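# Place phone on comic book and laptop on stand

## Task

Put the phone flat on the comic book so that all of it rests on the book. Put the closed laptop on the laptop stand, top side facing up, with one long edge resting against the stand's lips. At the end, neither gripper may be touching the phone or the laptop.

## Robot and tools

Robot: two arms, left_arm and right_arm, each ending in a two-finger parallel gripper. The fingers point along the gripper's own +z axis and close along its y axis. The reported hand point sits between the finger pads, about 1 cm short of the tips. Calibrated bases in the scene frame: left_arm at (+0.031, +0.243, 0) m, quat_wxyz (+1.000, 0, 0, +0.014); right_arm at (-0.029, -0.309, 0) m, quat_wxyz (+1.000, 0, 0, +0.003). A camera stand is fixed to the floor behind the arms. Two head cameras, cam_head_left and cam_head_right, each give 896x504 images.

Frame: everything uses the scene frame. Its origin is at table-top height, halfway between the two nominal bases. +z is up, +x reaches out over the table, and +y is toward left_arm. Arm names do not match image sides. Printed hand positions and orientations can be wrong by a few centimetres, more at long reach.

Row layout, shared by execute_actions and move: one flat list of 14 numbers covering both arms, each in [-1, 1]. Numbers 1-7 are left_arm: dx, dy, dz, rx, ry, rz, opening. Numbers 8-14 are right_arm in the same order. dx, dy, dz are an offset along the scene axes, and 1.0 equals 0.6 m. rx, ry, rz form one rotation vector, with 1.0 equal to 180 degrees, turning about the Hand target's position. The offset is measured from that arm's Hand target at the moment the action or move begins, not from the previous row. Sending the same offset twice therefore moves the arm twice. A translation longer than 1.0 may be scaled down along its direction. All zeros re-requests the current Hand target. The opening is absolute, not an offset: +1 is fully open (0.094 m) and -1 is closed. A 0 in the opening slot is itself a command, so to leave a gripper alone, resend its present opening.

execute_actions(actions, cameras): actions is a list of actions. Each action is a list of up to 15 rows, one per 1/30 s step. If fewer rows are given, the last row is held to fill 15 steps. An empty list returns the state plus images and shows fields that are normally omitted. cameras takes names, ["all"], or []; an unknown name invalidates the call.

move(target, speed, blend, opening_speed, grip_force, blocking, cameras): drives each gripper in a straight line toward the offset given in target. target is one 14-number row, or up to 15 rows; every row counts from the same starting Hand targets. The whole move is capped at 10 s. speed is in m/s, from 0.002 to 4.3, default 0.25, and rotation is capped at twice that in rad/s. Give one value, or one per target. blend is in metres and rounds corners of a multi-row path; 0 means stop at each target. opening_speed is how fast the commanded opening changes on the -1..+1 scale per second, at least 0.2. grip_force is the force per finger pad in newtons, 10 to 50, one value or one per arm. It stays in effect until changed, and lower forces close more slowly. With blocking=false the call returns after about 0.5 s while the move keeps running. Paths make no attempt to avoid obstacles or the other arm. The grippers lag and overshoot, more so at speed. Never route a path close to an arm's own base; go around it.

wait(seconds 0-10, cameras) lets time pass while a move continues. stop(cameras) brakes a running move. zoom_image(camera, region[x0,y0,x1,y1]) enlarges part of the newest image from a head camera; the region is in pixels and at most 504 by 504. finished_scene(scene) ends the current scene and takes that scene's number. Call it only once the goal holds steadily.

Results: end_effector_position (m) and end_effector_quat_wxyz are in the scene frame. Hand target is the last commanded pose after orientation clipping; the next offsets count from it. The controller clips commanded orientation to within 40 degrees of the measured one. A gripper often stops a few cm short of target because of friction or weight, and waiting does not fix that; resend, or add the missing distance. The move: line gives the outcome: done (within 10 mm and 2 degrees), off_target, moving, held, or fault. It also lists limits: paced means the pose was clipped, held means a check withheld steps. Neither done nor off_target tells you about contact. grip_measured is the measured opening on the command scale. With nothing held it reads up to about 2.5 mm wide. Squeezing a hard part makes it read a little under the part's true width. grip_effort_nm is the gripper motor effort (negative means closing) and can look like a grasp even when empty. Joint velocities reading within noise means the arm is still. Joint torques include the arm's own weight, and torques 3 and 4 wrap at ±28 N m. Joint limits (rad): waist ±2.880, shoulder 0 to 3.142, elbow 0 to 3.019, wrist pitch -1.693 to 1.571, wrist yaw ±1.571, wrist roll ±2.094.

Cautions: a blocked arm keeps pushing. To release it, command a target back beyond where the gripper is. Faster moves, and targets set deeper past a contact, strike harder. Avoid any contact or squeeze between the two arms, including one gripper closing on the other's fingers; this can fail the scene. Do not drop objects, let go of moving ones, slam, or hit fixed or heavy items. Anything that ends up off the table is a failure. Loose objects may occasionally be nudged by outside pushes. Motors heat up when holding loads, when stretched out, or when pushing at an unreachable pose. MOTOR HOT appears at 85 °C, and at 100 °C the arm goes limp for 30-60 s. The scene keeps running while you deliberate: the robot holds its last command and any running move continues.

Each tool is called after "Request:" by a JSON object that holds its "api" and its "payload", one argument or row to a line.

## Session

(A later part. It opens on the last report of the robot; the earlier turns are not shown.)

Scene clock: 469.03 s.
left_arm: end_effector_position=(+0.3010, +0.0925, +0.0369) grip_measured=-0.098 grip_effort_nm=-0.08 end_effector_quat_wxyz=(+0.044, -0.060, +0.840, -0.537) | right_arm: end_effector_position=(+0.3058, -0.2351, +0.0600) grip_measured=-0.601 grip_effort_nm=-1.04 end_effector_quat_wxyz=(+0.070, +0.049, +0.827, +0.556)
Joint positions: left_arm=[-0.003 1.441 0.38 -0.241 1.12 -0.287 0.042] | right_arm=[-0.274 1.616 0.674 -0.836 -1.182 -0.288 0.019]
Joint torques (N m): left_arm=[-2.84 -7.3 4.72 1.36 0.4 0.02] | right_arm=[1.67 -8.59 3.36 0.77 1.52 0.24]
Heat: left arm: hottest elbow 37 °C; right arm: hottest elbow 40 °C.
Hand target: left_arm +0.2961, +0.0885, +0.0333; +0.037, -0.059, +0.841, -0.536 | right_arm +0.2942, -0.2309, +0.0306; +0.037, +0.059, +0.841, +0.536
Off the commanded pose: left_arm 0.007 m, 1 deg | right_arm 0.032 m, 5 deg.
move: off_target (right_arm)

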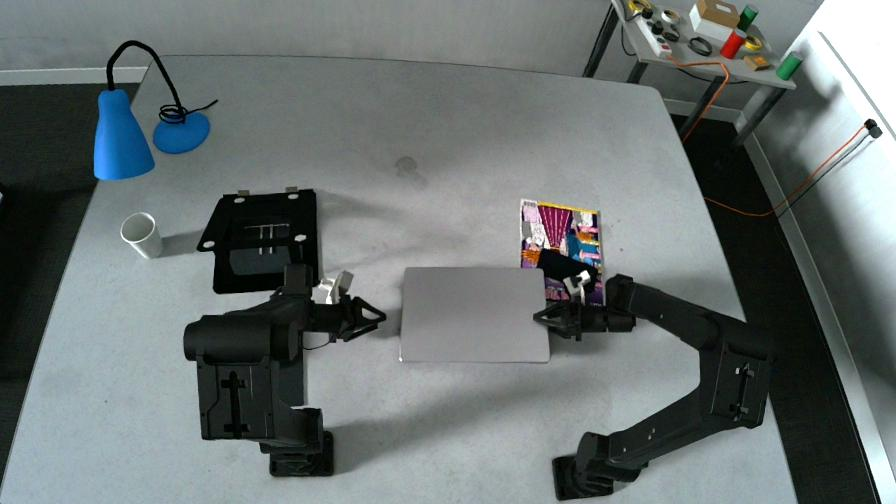

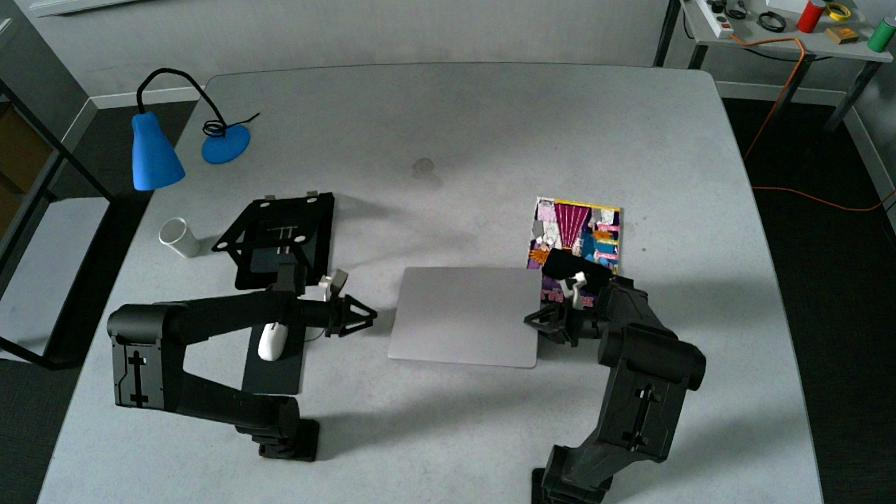

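Request:
{"api": "move", "payload": {
  "target": [-0.005,-0.095,0.0,0,0,0,-0.1,0,0,0,0,0,0,-0.74],
  "speed": 0.05,
  "cameras": ["all"]
}}

Request:
{"api": "zoom_image", "payload": {
  "camera": "cam_head_left",
  "region": [320, 240, 440, 370]
}}

Request:
{"api": "zoom_image", "payload": {
  "camera": "cam_head_right",
  "region": [320, 240, 440, 370]
}}

Scene clock: 474.77 s.
left_arm: end_effector_position=(+0.2983, +0.0367, +0.0350) grip_measured=-0.098 grip_effort_nm=-0.08 end_effector_quat_wxyz=(+0.043, -0.064, +0.842, -0.534) | right_arm: end_effector_position=(+0.3058, -0.2350, +0.0599) grip_measured=-0.601 grip_effort_nm=-1.04 end_effector_quat_wxyz=(+0.069, +0.050, +0.827, +0.556)
Joint positions: left_arm=[-0.232 1.448 0.313 0.206 1.011 -0.719 0.042] | right_arm=[-0.274 1.616 0.674 -0.836 -1.182 -0.286 0.019]
Joint torques (N m): left_arm=[-2.78 -8 4.88 1.92 0.48 -0.01] | right_arm=[1.61 -8.64 3.38 0.8 1.52 0.22]
Heat: left arm: hottest elbow 37 °C; right arm: hottest elbow 39 °C.
Hand target: left_arm +0.2931, +0.0315, +0.0332; +0.037, -0.059, +0.841, -0.536 | right_arm +0.2942, -0.2309, +0.0306; +0.037, +0.059, +0.841, +0.536
Off the commanded pose: left_arm 0.008 m, 1 deg | right_arm 0.032 m, 5 deg.
move: off_target (right_arm)

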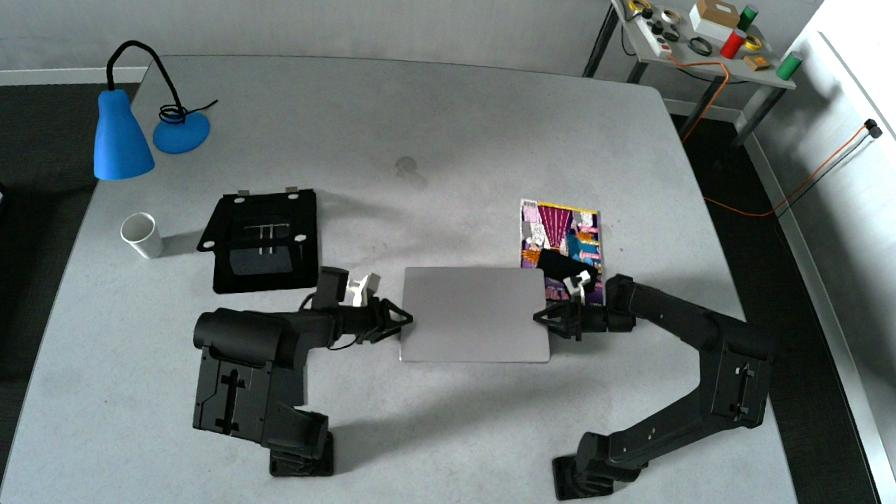

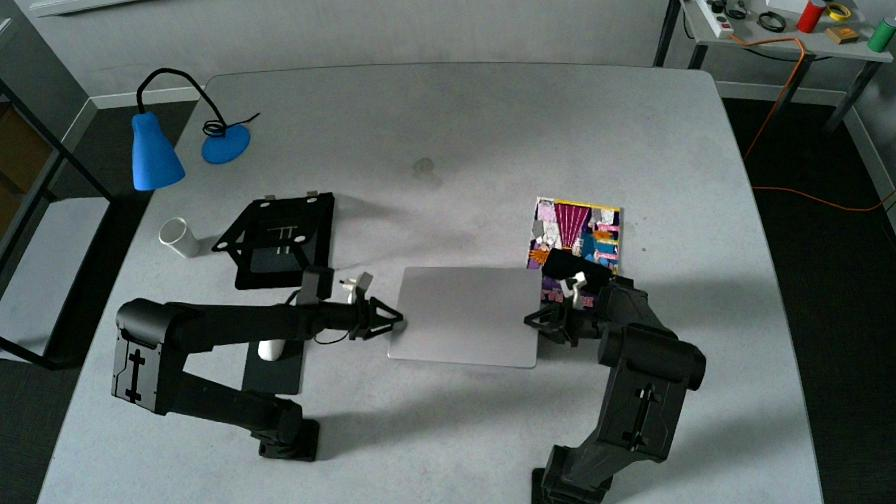

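Scaled by 3.877.

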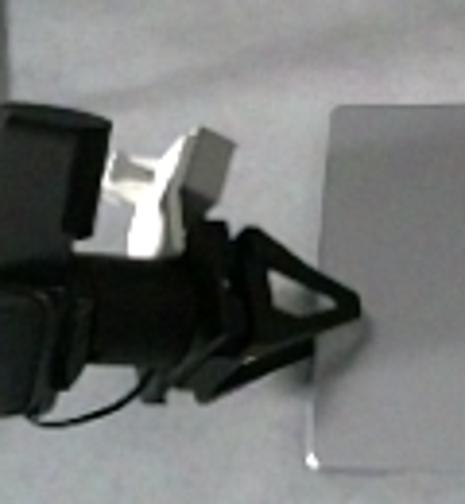

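Scaled by 3.877.

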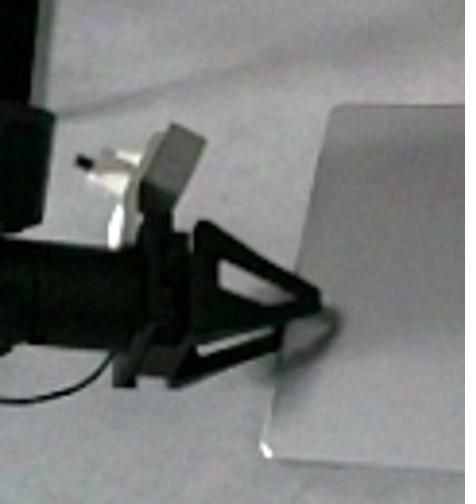

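Request:
{"api": "move", "payload": {
  "target": [
    [0,-0.035,0.0,0,0,0,-0.1,0,0,0,0,0,0,-0.74],
    [0,-0.035,0.0,0,0,0,-0.66,0,0,0,0,0,0,-0.74]
  ],
  "speed": 0.05,
  "opening_speed": 0.3,
  "cameras": ["all"]
}}

Request:
{"api": "zoom_image", "payload": {
  "camera": "cam_head_left",
  "region": [320, 240, 440, 370]
}}

Scene clock: 481.00 s.
left_arm: end_effector_position=(+0.2976, +0.0214, +0.0276) grip_measured=-0.413 grip_effort_nm=-1.00 end_effector_quat_wxyz=(+0.043, -0.074, +0.846, -0.527) | right_arm: end_effector_position=(+0.3063, -0.2380, +0.0562) grip_measured=-0.594 grip_effort_nm=-1.04 end_effector_quat_wxyz=(+0.060, +0.068, +0.826, +0.556)
Joint positions: left_arm=[-0.3 1.483 0.302 0.324 0.948 -0.823 0.028] | right_arm=[-0.283 1.627 0.674 -0.83 -1.179 -0.255 0.019]
Joint torques (N m): left_arm=[-4.01 -8.47 5.3 1.98 0.88 -0.12] | right_arm=[2.08 -9.52 3.34 0.64 1.42 -0.07]
Heat: left arm: hottest elbow 37 °C; right arm: hottest elbow 39 °C.
Hand target: left_arm +0.2931, +0.0105, +0.0333; +0.037, -0.059, +0.841, -0.536 | right_arm +0.2941, -0.2309, +0.0305; +0.037, +0.059, +0.841, +0.536
Off the commanded pose: left_arm 0.013 m, 2 deg | right_arm 0.029 m, 4 deg.
move: off_target (left_arm, right_arm); target 2's new opening was sent with left_arm's hand 0.012 m and 2 deg from that target

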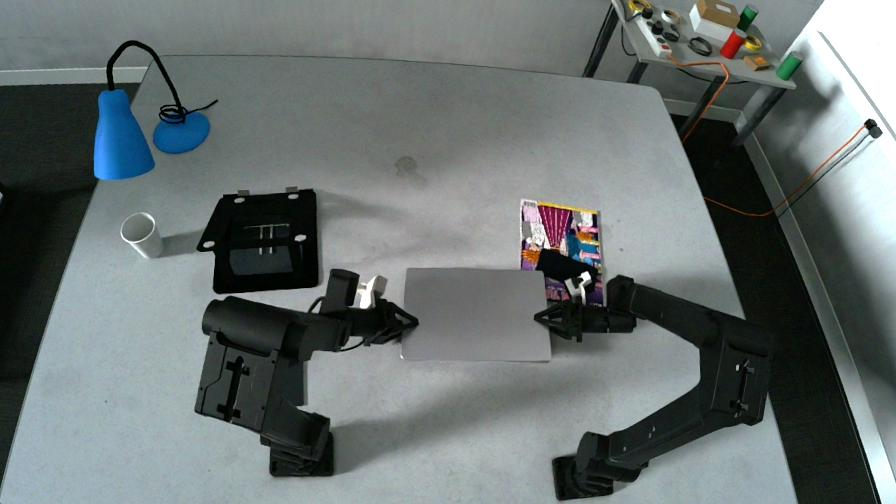

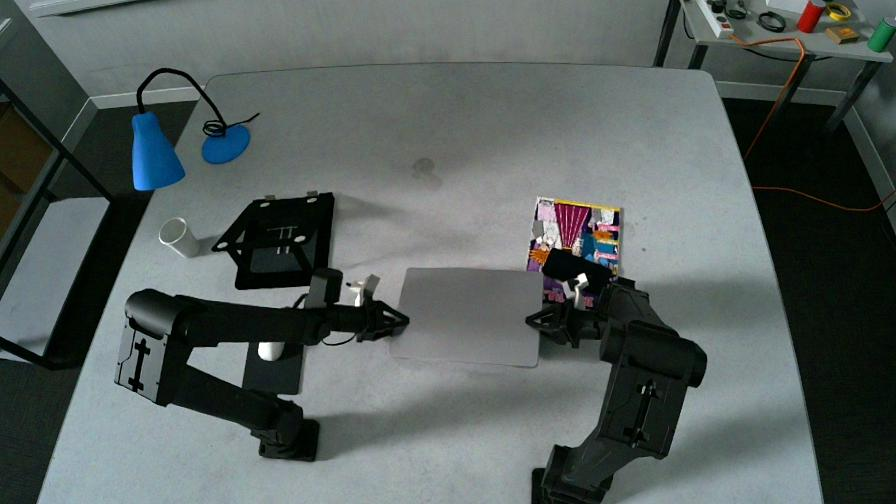

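Scaled by 3.877.

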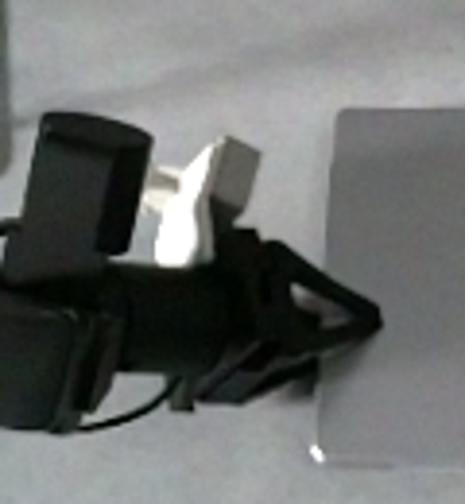

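Request:
{"api": "move", "payload": {
  "target": [0,0,0.2,0,0,0,-0.66,0.0,0,0.22,0,0,0,-0.74],
  "speed": 0.08,
  "cameras": ["all"]
}}

Request:
{"api": "zoom_image", "payload": {
  "camera": "cam_head_left",
  "region": [380, 240, 580, 400]
}}

Scene clock: 489.03 s.
left_arm: end_effector_position=(+0.2550, +0.0304, +0.0994) grip_measured=-0.420 grip_effort_nm=-1.01 end_effector_quat_wxyz=(-0.019, -0.118, +0.851, -0.512) | right_arm: end_effector_position=(+0.2688, -0.2303, +0.1355) grip_measured=-0.595 grip_effort_nm=-1.03 end_effector_quat_wxyz=(-0.015, +0.125, +0.826, +0.549)
Joint positions: left_arm=[-0.306 1.026 0.326 -0.272 0.957 -0.871 0.027] | right_arm=[-0.282 1.382 0.699 -1.229 -1.137 -0.195 0.019]
Joint torques (N m): left_arm=[-3.25 -7.41 18.78 1.22 0.62 0.35] | right_arm=[2.37 -13.22 11.71 -0.28 -0.04 -0.42]
Heat: left arm: hottest elbow 37 °C; right arm: hottest elbow 38 °C.
Hand target: left_arm +0.2931, +0.0105, +0.1533; +0.037, -0.059, +0.841, -0.536 | right_arm +0.2942, -0.2308, +0.1625; +0.037, +0.059, +0.841, +0.536
Off the commanded pose: left_arm 0.069 m, 10 deg | right_arm 0.037 m, 10 deg.
move: off_target (left_arm, right_arm)

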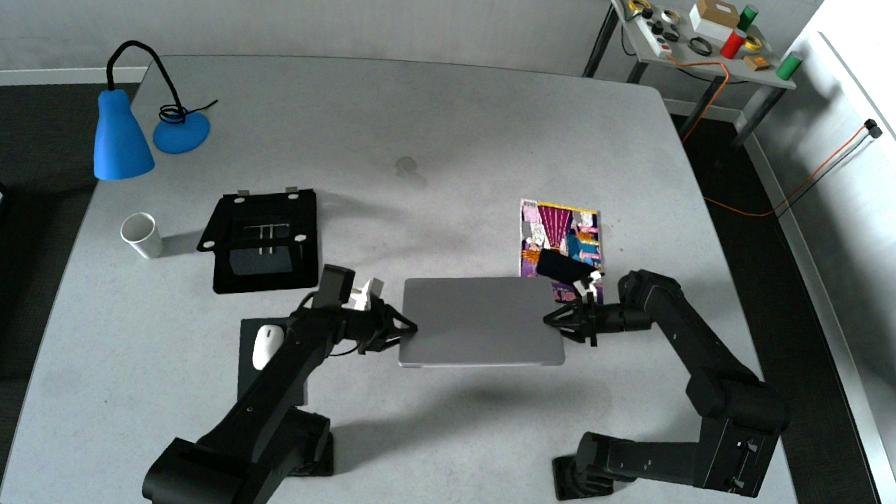

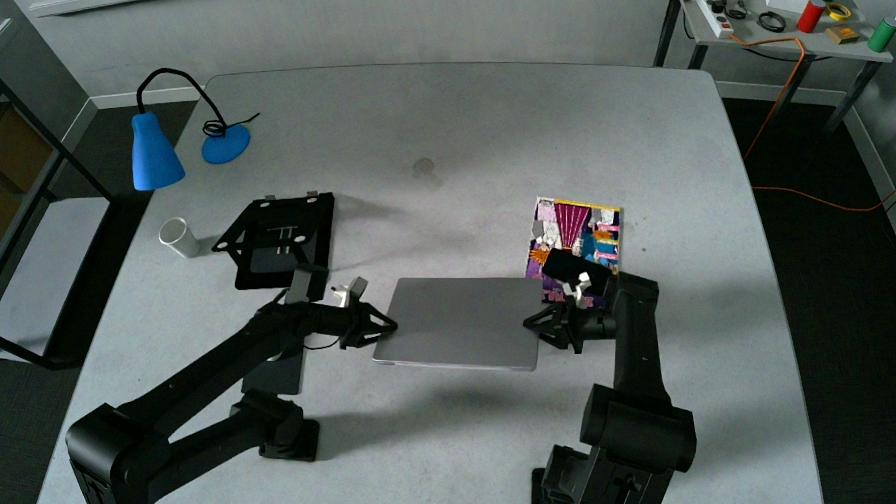

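Scaled by 2.520.

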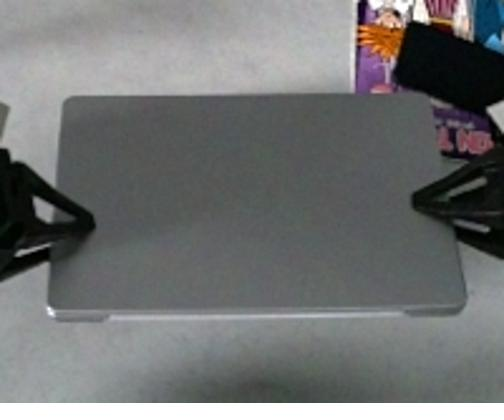

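Request:
{"api": "move", "payload": {
  "target": [0.22,0.05,0.03,0,0,0,-0.66,0.22,0.05,0.03,0,0,0,-0.74],
  "speed": 0.12,
  "cameras": ["all"]
}}

Scene clock: 494.30 s.
left_arm: end_effector_position=(+0.3812, +0.0495, +0.1193) grip_measured=-0.420 grip_effort_nm=-1.01 end_effector_quat_wxyz=(-0.025, -0.116, +0.848, -0.517) | right_arm: end_effector_position=(+0.3950, -0.2075, +0.1588) grip_measured=-0.596 grip_effort_nm=-1.04 end_effector_quat_wxyz=(-0.014, +0.122, +0.828, +0.547)
Joint positions: left_arm=[-0.144 1.391 0.69 -0.503 1.051 -0.602 0.027] | right_arm=[-0.143 1.572 1.001 -1.038 -1.158 0.129 0.019]
Joint torques (N m): left_arm=[-2.26 -12.16 18.45 0.69 1.07 0.49] | right_arm=[2.43 -15.03 13.01 1.14 0.23 -0.35]
Heat: left arm: hottest elbow 39 °C; right arm: hottest elbow 40 °C.
Hand target: left_arm +0.4250, +0.0405, +0.1712; +0.037, -0.059, +0.841, -0.536 | right_arm +0.4262, -0.2008, +0.1806; +0.037, +0.059, +0.842, +0.536
Off the commanded pose: left_arm 0.069 m, 10 deg | right_arm 0.039 m, 9 deg.
move: off_target (left_arm, right_arm)

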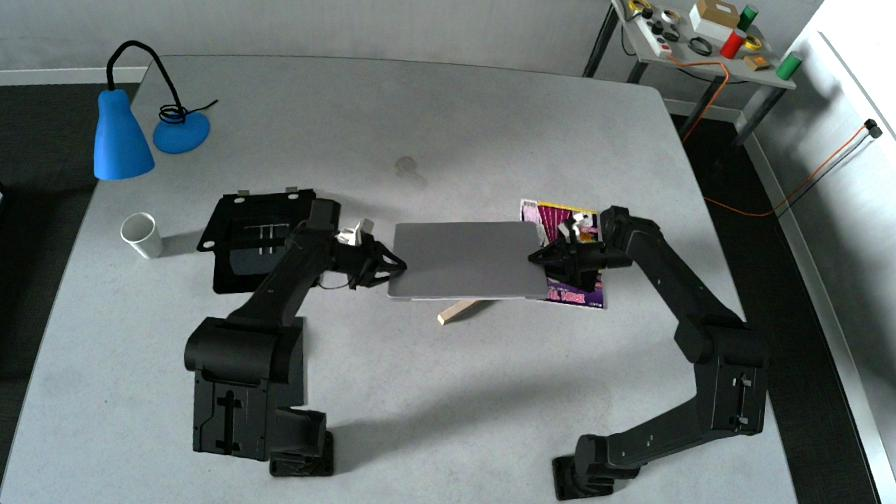

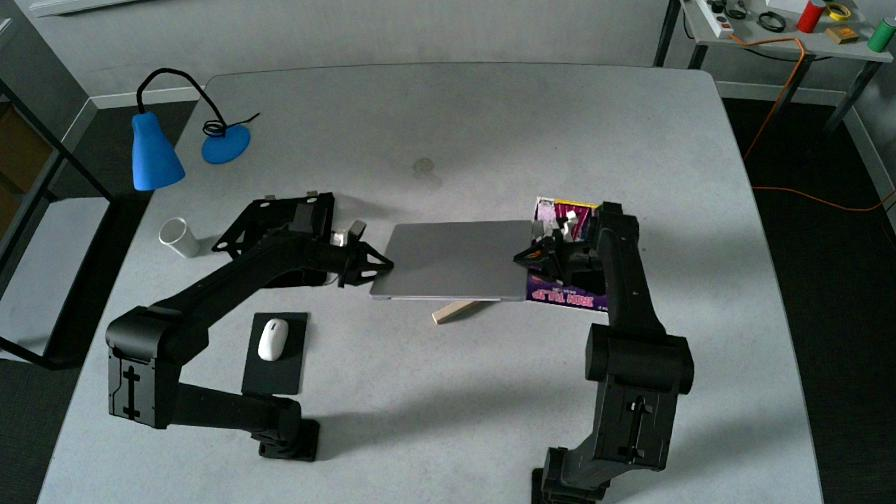

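Request:
{"api": "move", "payload": {
  "target": [
    [-0.16,-0.01,0.0,0,0,0,-0.66,-0.16,-0.01,0.0,0,0,0,-0.74],
    [-0.16,-0.01,-0.2,0,0,0,-0.66,-0.16,-0.01,-0.21,0,0,0,-0.74]
  ],
  "speed": [0.12,0.06],
  "cameras": ["all"]
}}

Request:
{"api": "zoom_image", "payload": {
  "camera": "cam_head_left",
  "region": [380, 240, 580, 400]
}}

Scene clock: 503.37 s.
left_arm: end_effector_position=(+0.3214, +0.0498, +0.0340) grip_measured=-0.420 grip_effort_nm=-1.00 end_effector_quat_wxyz=(+0.019, -0.097, +0.848, -0.521) | right_arm: end_effector_position=(+0.3325, -0.2091, +0.0667) grip_measured=-0.596 grip_effort_nm=-1.04 end_effector_quat_wxyz=(+0.024, +0.091, +0.828, +0.552)
Joint positions: left_arm=[-0.175 1.474 0.398 0.021 1.018 -0.666 0.027] | right_arm=[-0.175 1.613 0.719 -0.718 -1.171 0.022 0.019]
Joint torques (N m): left_arm=[-4.72 -10.05 7.39 2.39 1.17 0.02] | right_arm=[1.44 -12.28 4.79 0.99 0.68 -0.47]
Heat: left arm: hottest elbow 41 °C; right arm: hottest elbow 41 °C.
Hand target: left_arm +0.3291, +0.0345, +0.0512; +0.037, -0.059, +0.841, -0.536 | right_arm +0.3301, -0.2068, +0.0545; +0.037, +0.059, +0.841, +0.536
Off the commanded pose: left_arm 0.024 m, 5 deg | right_arm 0.013 m, 5 deg.
move: off_target (left_arm, right_arm)

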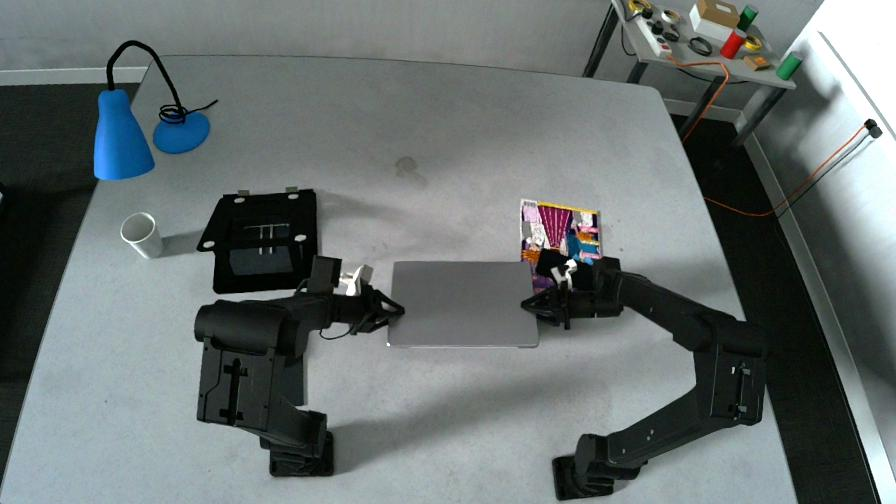

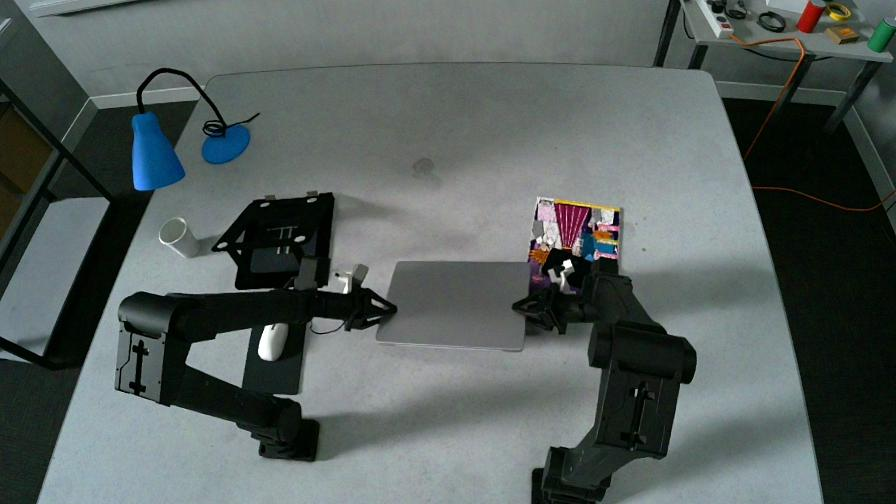

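Scaled by 2.520.

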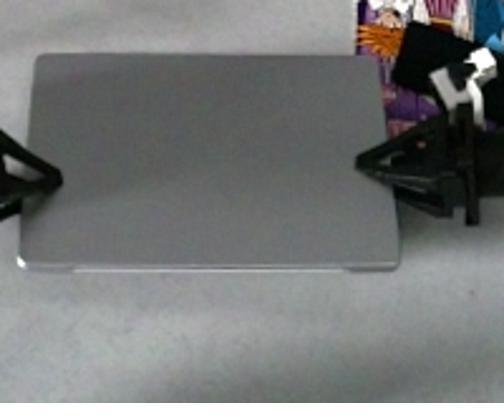

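Request:
{"api": "move", "payload": {
  "target": [0.0,0.0,0.04,0,0,0,-0.66,0.0,0.0,-0.03,0,0,0,-0.74],
  "speed": 0.06
}}

Request:
{"api": "move", "payload": {
  "target": [0.0,0.0,0.0,0,0,0,-0.1,0.0,0.0,0,0,0,0,-0.1],
  "opening_speed": 0.25,
  "cameras": ["all"]
}}

Request:
{"api": "zoom_image", "payload": {
  "camera": "cam_head_left",
  "region": [380, 240, 580, 400]
}}

Scene clock: 508.80 s.
left_arm: end_effector_position=(+0.3161, +0.0523, +0.0380) grip_measured=-0.439 grip_effort_nm=-0.99 end_effector_quat_wxyz=(+0.009, -0.108, +0.853, -0.510) | right_arm: end_effector_position=(+0.3328, -0.2087, +0.0527) grip_measured=-0.582 grip_effort_nm=-1.04 end_effector_quat_wxyz=(+0.023, +0.093, +0.824, +0.558)
Joint positions: left_arm=[-0.175 1.431 0.398 -0.054 0.999 -0.667 0.026] | right_arm=[-0.177 1.658 0.711 -0.67 -1.185 0.022 0.02]
Joint torques (N m): left_arm=[-4.66 -14.62 9.4 1.42 1.88 0.07] | right_arm=[1.49 -12.04 4.38 1.13 1.16 -0.48]
Heat: left arm: hottest elbow 40 °C; right arm: hottest elbow 40 °C.
Hand target: left_arm +0.3292, +0.0346, +0.0752; +0.037, -0.059, +0.841, -0.536 | right_arm +0.3301, -0.2069, +0.0365; +0.037, +0.059, +0.842, +0.536
Off the commanded pose: left_arm 0.043 m, 7 deg | right_arm 0.016 m, 5 deg.
move: off_target (left_arm, right_arm)

Scene clock: 511.63 s.
left_arm: end_effector_position=(+0.3132, +0.0448, +0.0498) grip_measured=-0.101 grip_effort_nm=0.09 end_effector_quat_wxyz=(+0.013, -0.089, +0.849, -0.521) | right_arm: end_effector_position=(+0.3345, -0.2118, +0.0421) grip_measured=-0.102 grip_effort_nm=0.05 end_effector_quat_wxyz=(+0.043, +0.062, +0.843, +0.532)
Joint positions: left_arm=[-0.195 1.398 0.398 -0.056 1.018 -0.667 0.042] | right_arm=[-0.172 1.661 0.711 -0.646 -1.126 -0.035 0.042]
Joint torques (N m): left_arm=[-2.9 -11.87 9.85 1.39 1.07 0.03] | right_arm=[1.2 -12.4 4.41 0.42 -0.85 0.03]
Heat: left arm: hottest elbow 40 °C; right arm: hottest elbow 40 °C.
Hand target: left_arm +0.3292, +0.0345, +0.0753; +0.037, -0.059, +0.841, -0.536 | right_arm +0.3301, -0.2069, +0.0365; +0.037, +0.059, +0.841, +0.536
Off the commanded pose: left_arm 0.032 m, 5 deg | right_arm 0.009 m, 1 deg.
move: off_target (left_arm)

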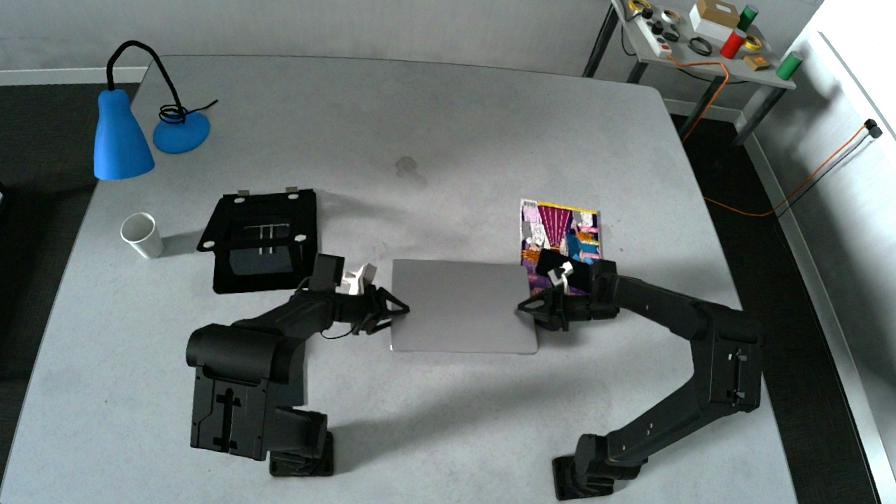

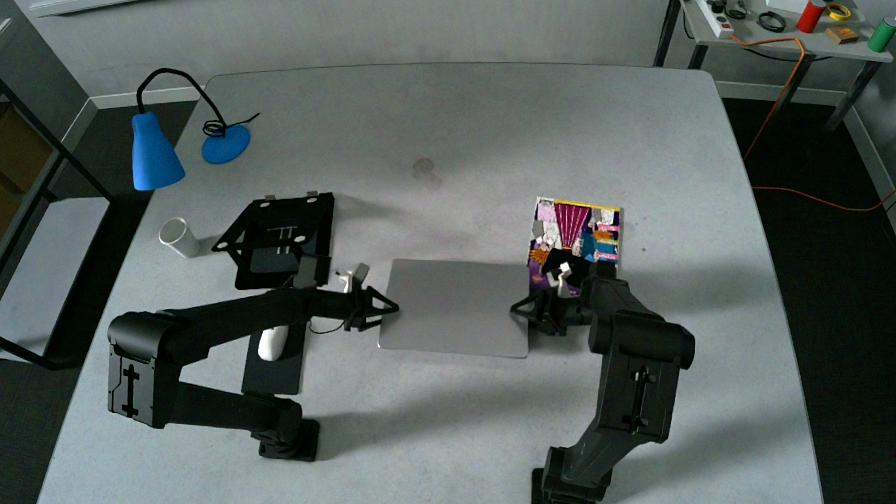

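Scaled by 2.520.

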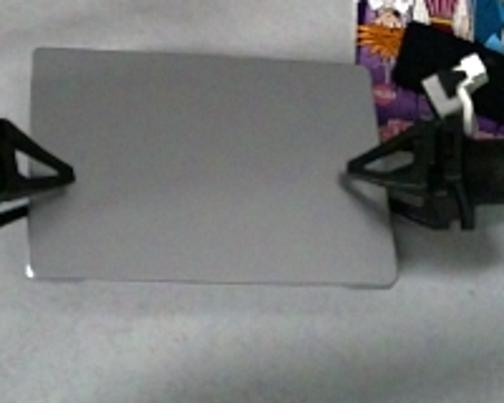

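Request:
{"api": "execute_actions", "payload": {
  "actions": []
}}

Scene clock: 523.37 s.
left_arm: end_effector_position=(+0.3132, +0.0448, +0.0498) grip_measured=-0.101 grip_effort_nm=0.09 end_effector_quat_wxyz=(+0.013, -0.089, +0.849, -0.521) | right_arm: end_effector_position=(+0.3345, -0.2117, +0.0421) grip_measured=-0.101 grip_effort_nm=0.05 end_effector_quat_wxyz=(+0.043, +0.062, +0.843, +0.532)
Joint positions: left_arm=[-0.195 1.398 0.398 -0.056 1.018 -0.667 0.042] | right_arm=[-0.172 1.661 0.711 -0.646 -1.126 -0.035 0.042]
Joint velocities: within noise
Joint torques (N m): left_arm=[-2.37 -12.1 9.81 1.32 1.13 0.04] | right_arm=[1.2 -12.28 4.41 0.43 -0.85 0.03]
Motor temperatures (°C): left_arm=[22 27 39 24 29 23 27] | right_arm=[26 35 39 25 27 24 27]
Heat: left arm: hottest elbow 39 °C; right arm: hottest elbow 39 °C.
Hand target: left_arm +0.3292, +0.0345, +0.0753; +0.037, -0.059, +0.841, -0.536 | right_arm +0.3300, -0.2067, +0.0365; +0.037, +0.059, +0.841, +0.536
Tool commands: left_gripper/opening=-0.1 right_gripper/opening=-0.1
Off the commanded pose: left_arm 0.032 m, 5 deg | right_arm 0.009 m, 1 deg.

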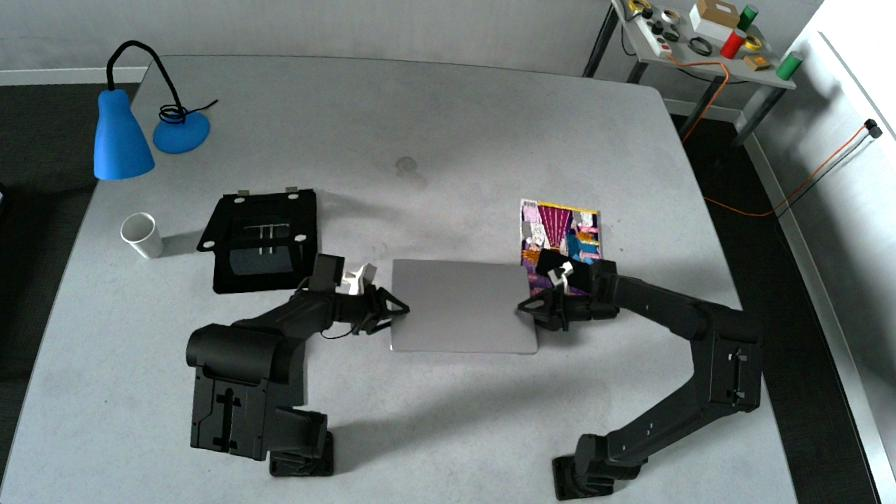

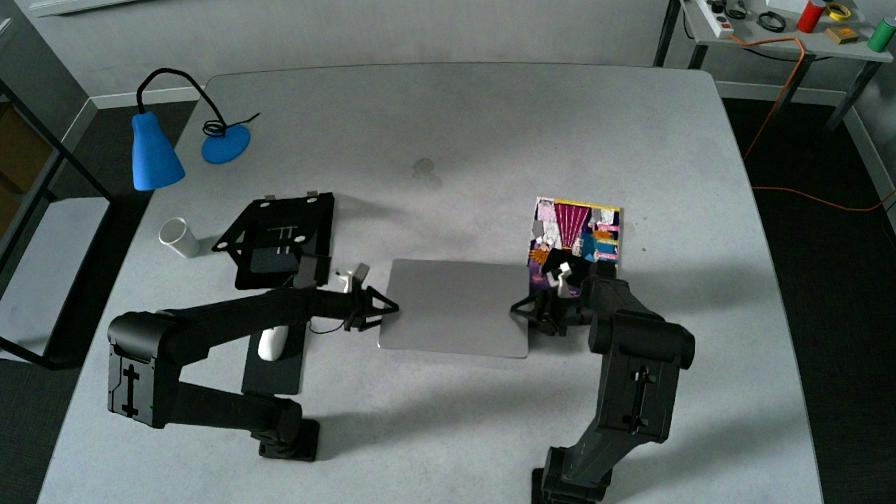

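Request:
{"api": "move", "payload": {
  "target": [
    [0,0.15,-0.02,0,0,0,-0.1,0,-0.13,0.02,0,0,0,-0.1],
    [0,0.2,0.15,0,0,0,-0.1,-0.1,-0.17,0.3,0,0,0,-0.1]
  ],
  "speed": 0.12,
  "cameras": ["all"]
}}

Scene clock: 529.63 s.
left_arm: end_effector_position=(+0.3089, +0.1456, +0.1463) grip_measured=-0.101 grip_effort_nm=0.09 end_effector_quat_wxyz=(+0.006, -0.074, +0.838, -0.541) | right_arm: end_effector_position=(+0.2583, -0.2975, +0.2013) grip_measured=-0.101 grip_effort_nm=0.05 end_effector_quat_wxyz=(+0.042, +0.076, +0.847, +0.525)
Joint positions: left_arm=[0.199 1.283 0.659 -1.22 1.125 0.225 0.042] | right_arm=[-0.501 1.327 0.856 -1.671 -1.012 -0.639 0.042]
Joint torques (N m): left_arm=[-0.15 -9.35 13.08 -0.4 0.45 0.15] | right_arm=[-0.38 -10.52 10.44 -1.06 -0.38 0.17]
Heat: left arm: hottest elbow 39 °C; right arm: hottest elbow 40 °C.
Hand target: left_arm +0.3292, +0.1545, +0.1652; +0.037, -0.059, +0.841, -0.536 | right_arm +0.2700, -0.3088, +0.2165; +0.037, +0.059, +0.841, +0.536
Off the commanded pose: left_arm 0.029 m, 4 deg | right_arm 0.022 m, 3 deg.
joint sent to its limit (right arm) — joint 4 (wrist pitch), lower limit. The joint targets are off in orientation, not in position.
move: off_target (left_arm, right_arm)

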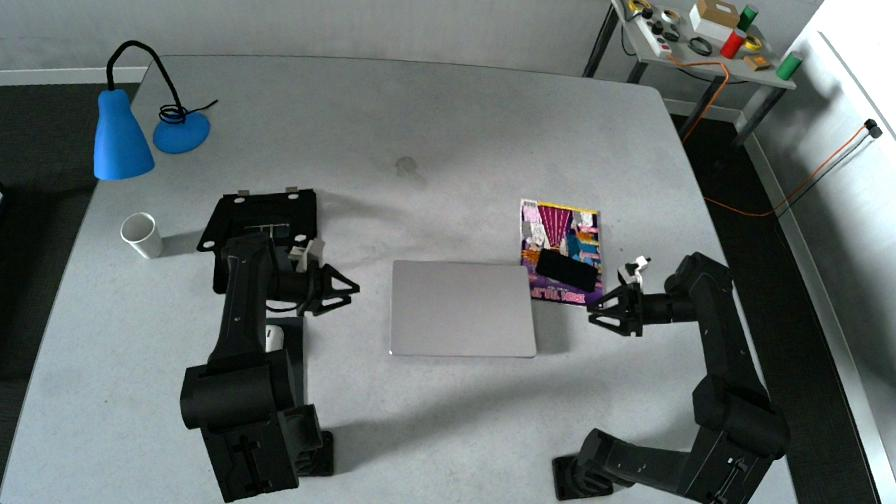

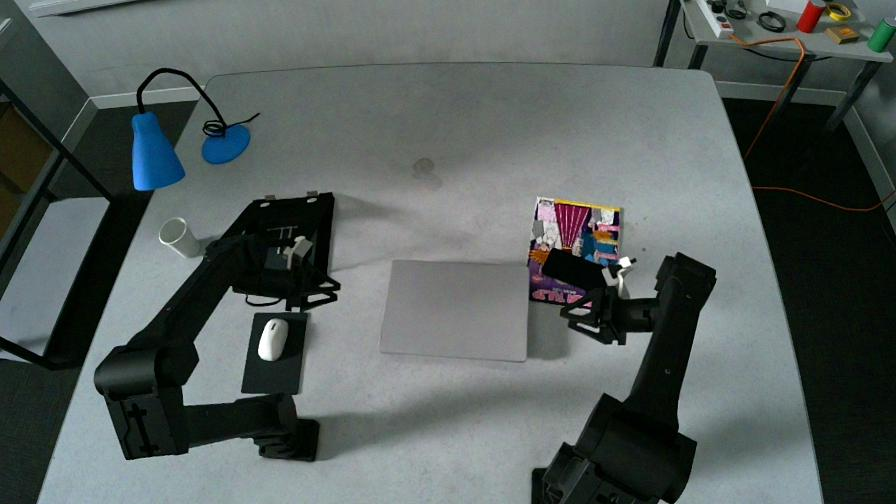

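Request:
{"api": "move", "payload": {
  "target": [
    [-0.05,0.17,0.15,0.006,0.007,0.228,-0.1,0,0,0.1,0,0,0,-0.1],
    [0.02,0.34,0.12,0.0124,0.0136,0.456,0.2,-0.1,-0.05,0.1,0,0,0,-0.1]
  ],
  "speed": 0.2,
  "blend": 0.03,
  "cameras": ["all"]
}}

Request:
{"api": "zoom_image", "payload": {
  "camera": "cam_head_left",
  "region": [150, 160, 402, 340]
}}

Request:
{"api": "zoom_image", "payload": {
  "camera": "cam_head_right",
  "region": [150, 160, 402, 340]
}}

Scene clock: 545.27 s.
left_arm: end_effector_position=(+0.3390, +0.3623, +0.2375) grip_measured=+0.197 grip_effort_nm=0.13 end_effector_quat_wxyz=(-0.361, +0.612, -0.605, +0.359) | right_arm: end_effector_position=(+0.2168, -0.3386, +0.2791) grip_measured=-0.101 grip_effort_nm=0.05 end_effector_quat_wxyz=(+0.185, +0.147, +0.884, +0.404)
Joint positions: left_arm=[0.623 0.627 0.51 -0.482 0.554 -1.228 0.056] | right_arm=[-0.712 0.933 0.887 -1.672 -0.912 -0.45 0.042]
Joint torques (N m): left_arm=[-2.78 -2.67 10.7 2.29 0 -0.05] | right_arm=[-0.32 -6.12 7.5 -0.39 -0.42 0.15]
Heat: left arm: hottest elbow 39 °C; right arm: hottest elbow 42 °C.
Hand target: left_arm +0.3412, +0.3585, +0.2372; -0.364, +0.607, -0.606, +0.364 | right_arm +0.2100, -0.3388, +0.2765; +0.037, +0.059, +0.841, +0.536
Off the commanded pose: left_arm 0.004 m, 1 deg | right_arm 0.007 m, 25 deg.
joint sent to its limit (right arm) — joint 4 (wrist pitch), lower limit. The joint targets are off in orientation, not in position.
move: off_target (right_arm)

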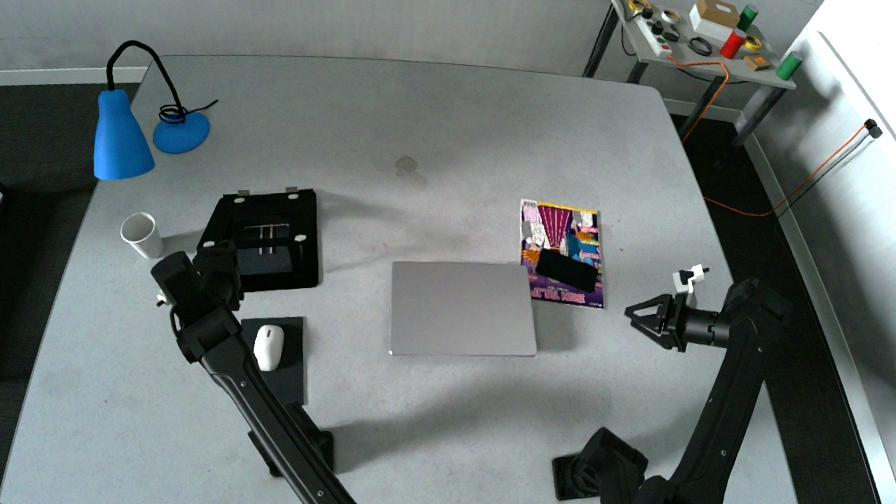

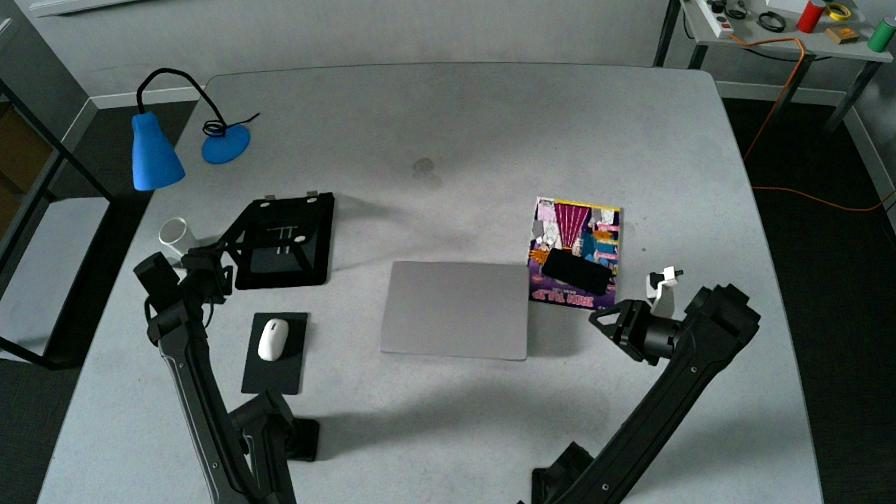

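Scaled by 2.000.

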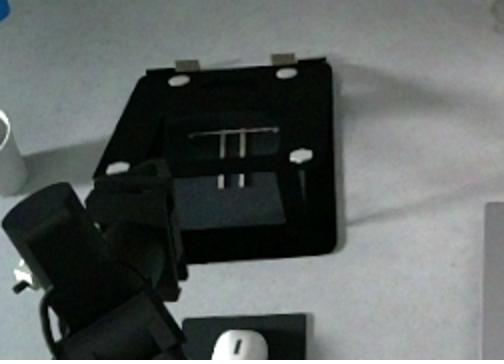

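Scaled by 2.000.

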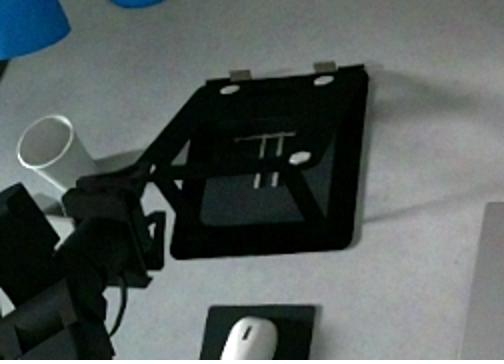

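Request:
{"api": "move", "payload": {
  "target": [
    [0.073,0.03,-0.082,0,0,0,0.6,0,0,0,0,0,0,-0.1]
  ],
  "speed": 0.2,
  "cameras": ["all"]
}}

Request:
{"api": "zoom_image", "payload": {
  "camera": "cam_head_left",
  "region": [150, 160, 402, 340]
}}

Request:
{"api": "zoom_image", "payload": {
  "camera": "cam_head_right",
  "region": [150, 160, 402, 340]
}}

Scene clock: 553.20 s.
left_arm: end_effector_position=(+0.3812, +0.3800, +0.1898) grip_measured=+0.598 grip_effort_nm=0.13 end_effector_quat_wxyz=(-0.365, +0.609, -0.605, +0.360) | right_arm: end_effector_position=(+0.2168, -0.3386, +0.2791) grip_measured=-0.101 grip_effort_nm=0.05 end_effector_quat_wxyz=(+0.185, +0.147, +0.884, +0.404)
Joint positions: left_arm=[0.575 0.857 0.458 -0.177 0.514 -1.257 0.075] | right_arm=[-0.712 0.933 0.887 -1.672 -0.912 -0.45 0.042]
Joint torques (N m): left_arm=[-3.08 -3.78 10.37 2.47 -0.04 -0.06] | right_arm=[-0.38 -5.95 7.5 -0.39 -0.42 0.14]
Heat: left arm: hottest elbow 39 °C; right arm: hottest elbow 41 °C.
Hand target: left_arm +0.3849, +0.3765, +0.1879; -0.364, +0.607, -0.606, +0.364 | right_arm +0.2100, -0.3388, +0.2765; +0.037, +0.059, +0.841, +0.536
Off the commanded pose: left_arm 0.006 m, 1 deg | right_arm 0.007 m, 25 deg.
joint sent to its limit (right arm) — joint 4 (wrist pitch), lower limit. The joint targets are off in orientation, not in position.
move: off_target (right_arm)

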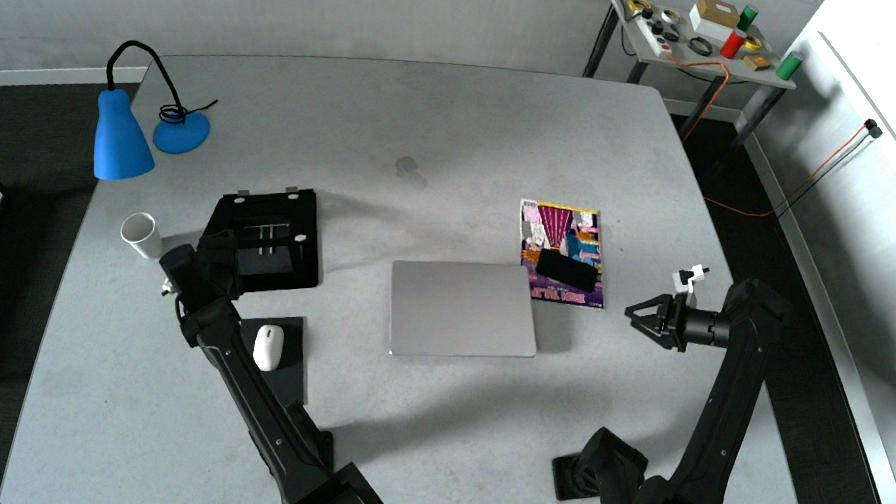

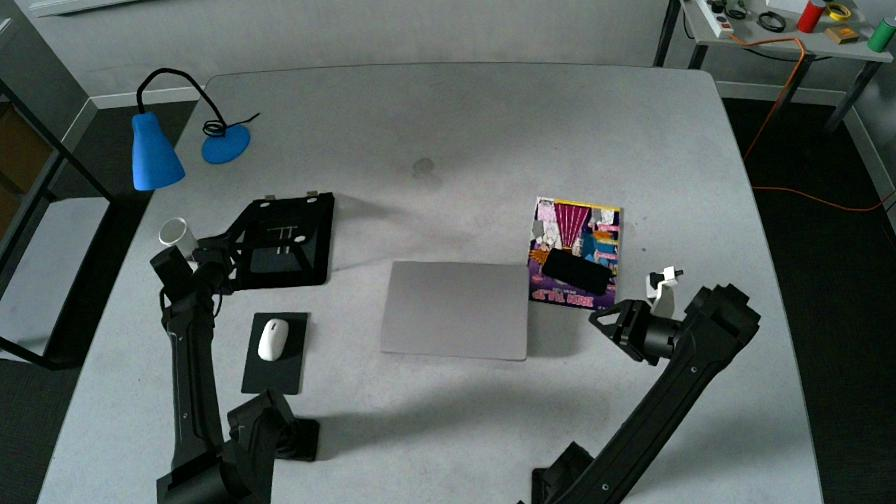

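Scaled by 2.000.

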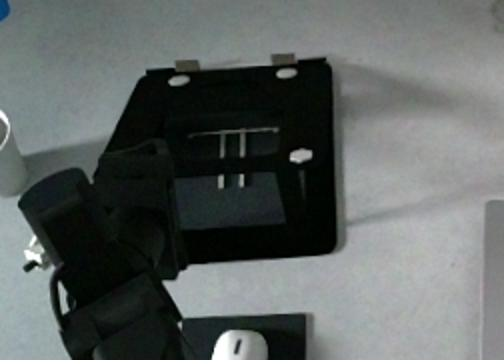

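Scaled by 2.000.

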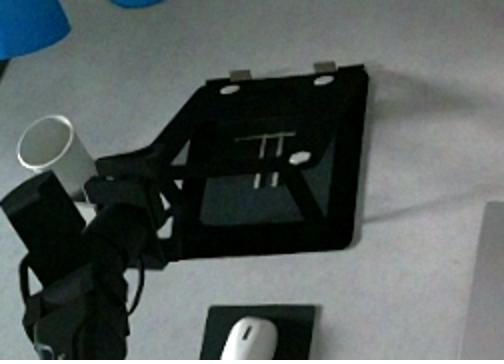

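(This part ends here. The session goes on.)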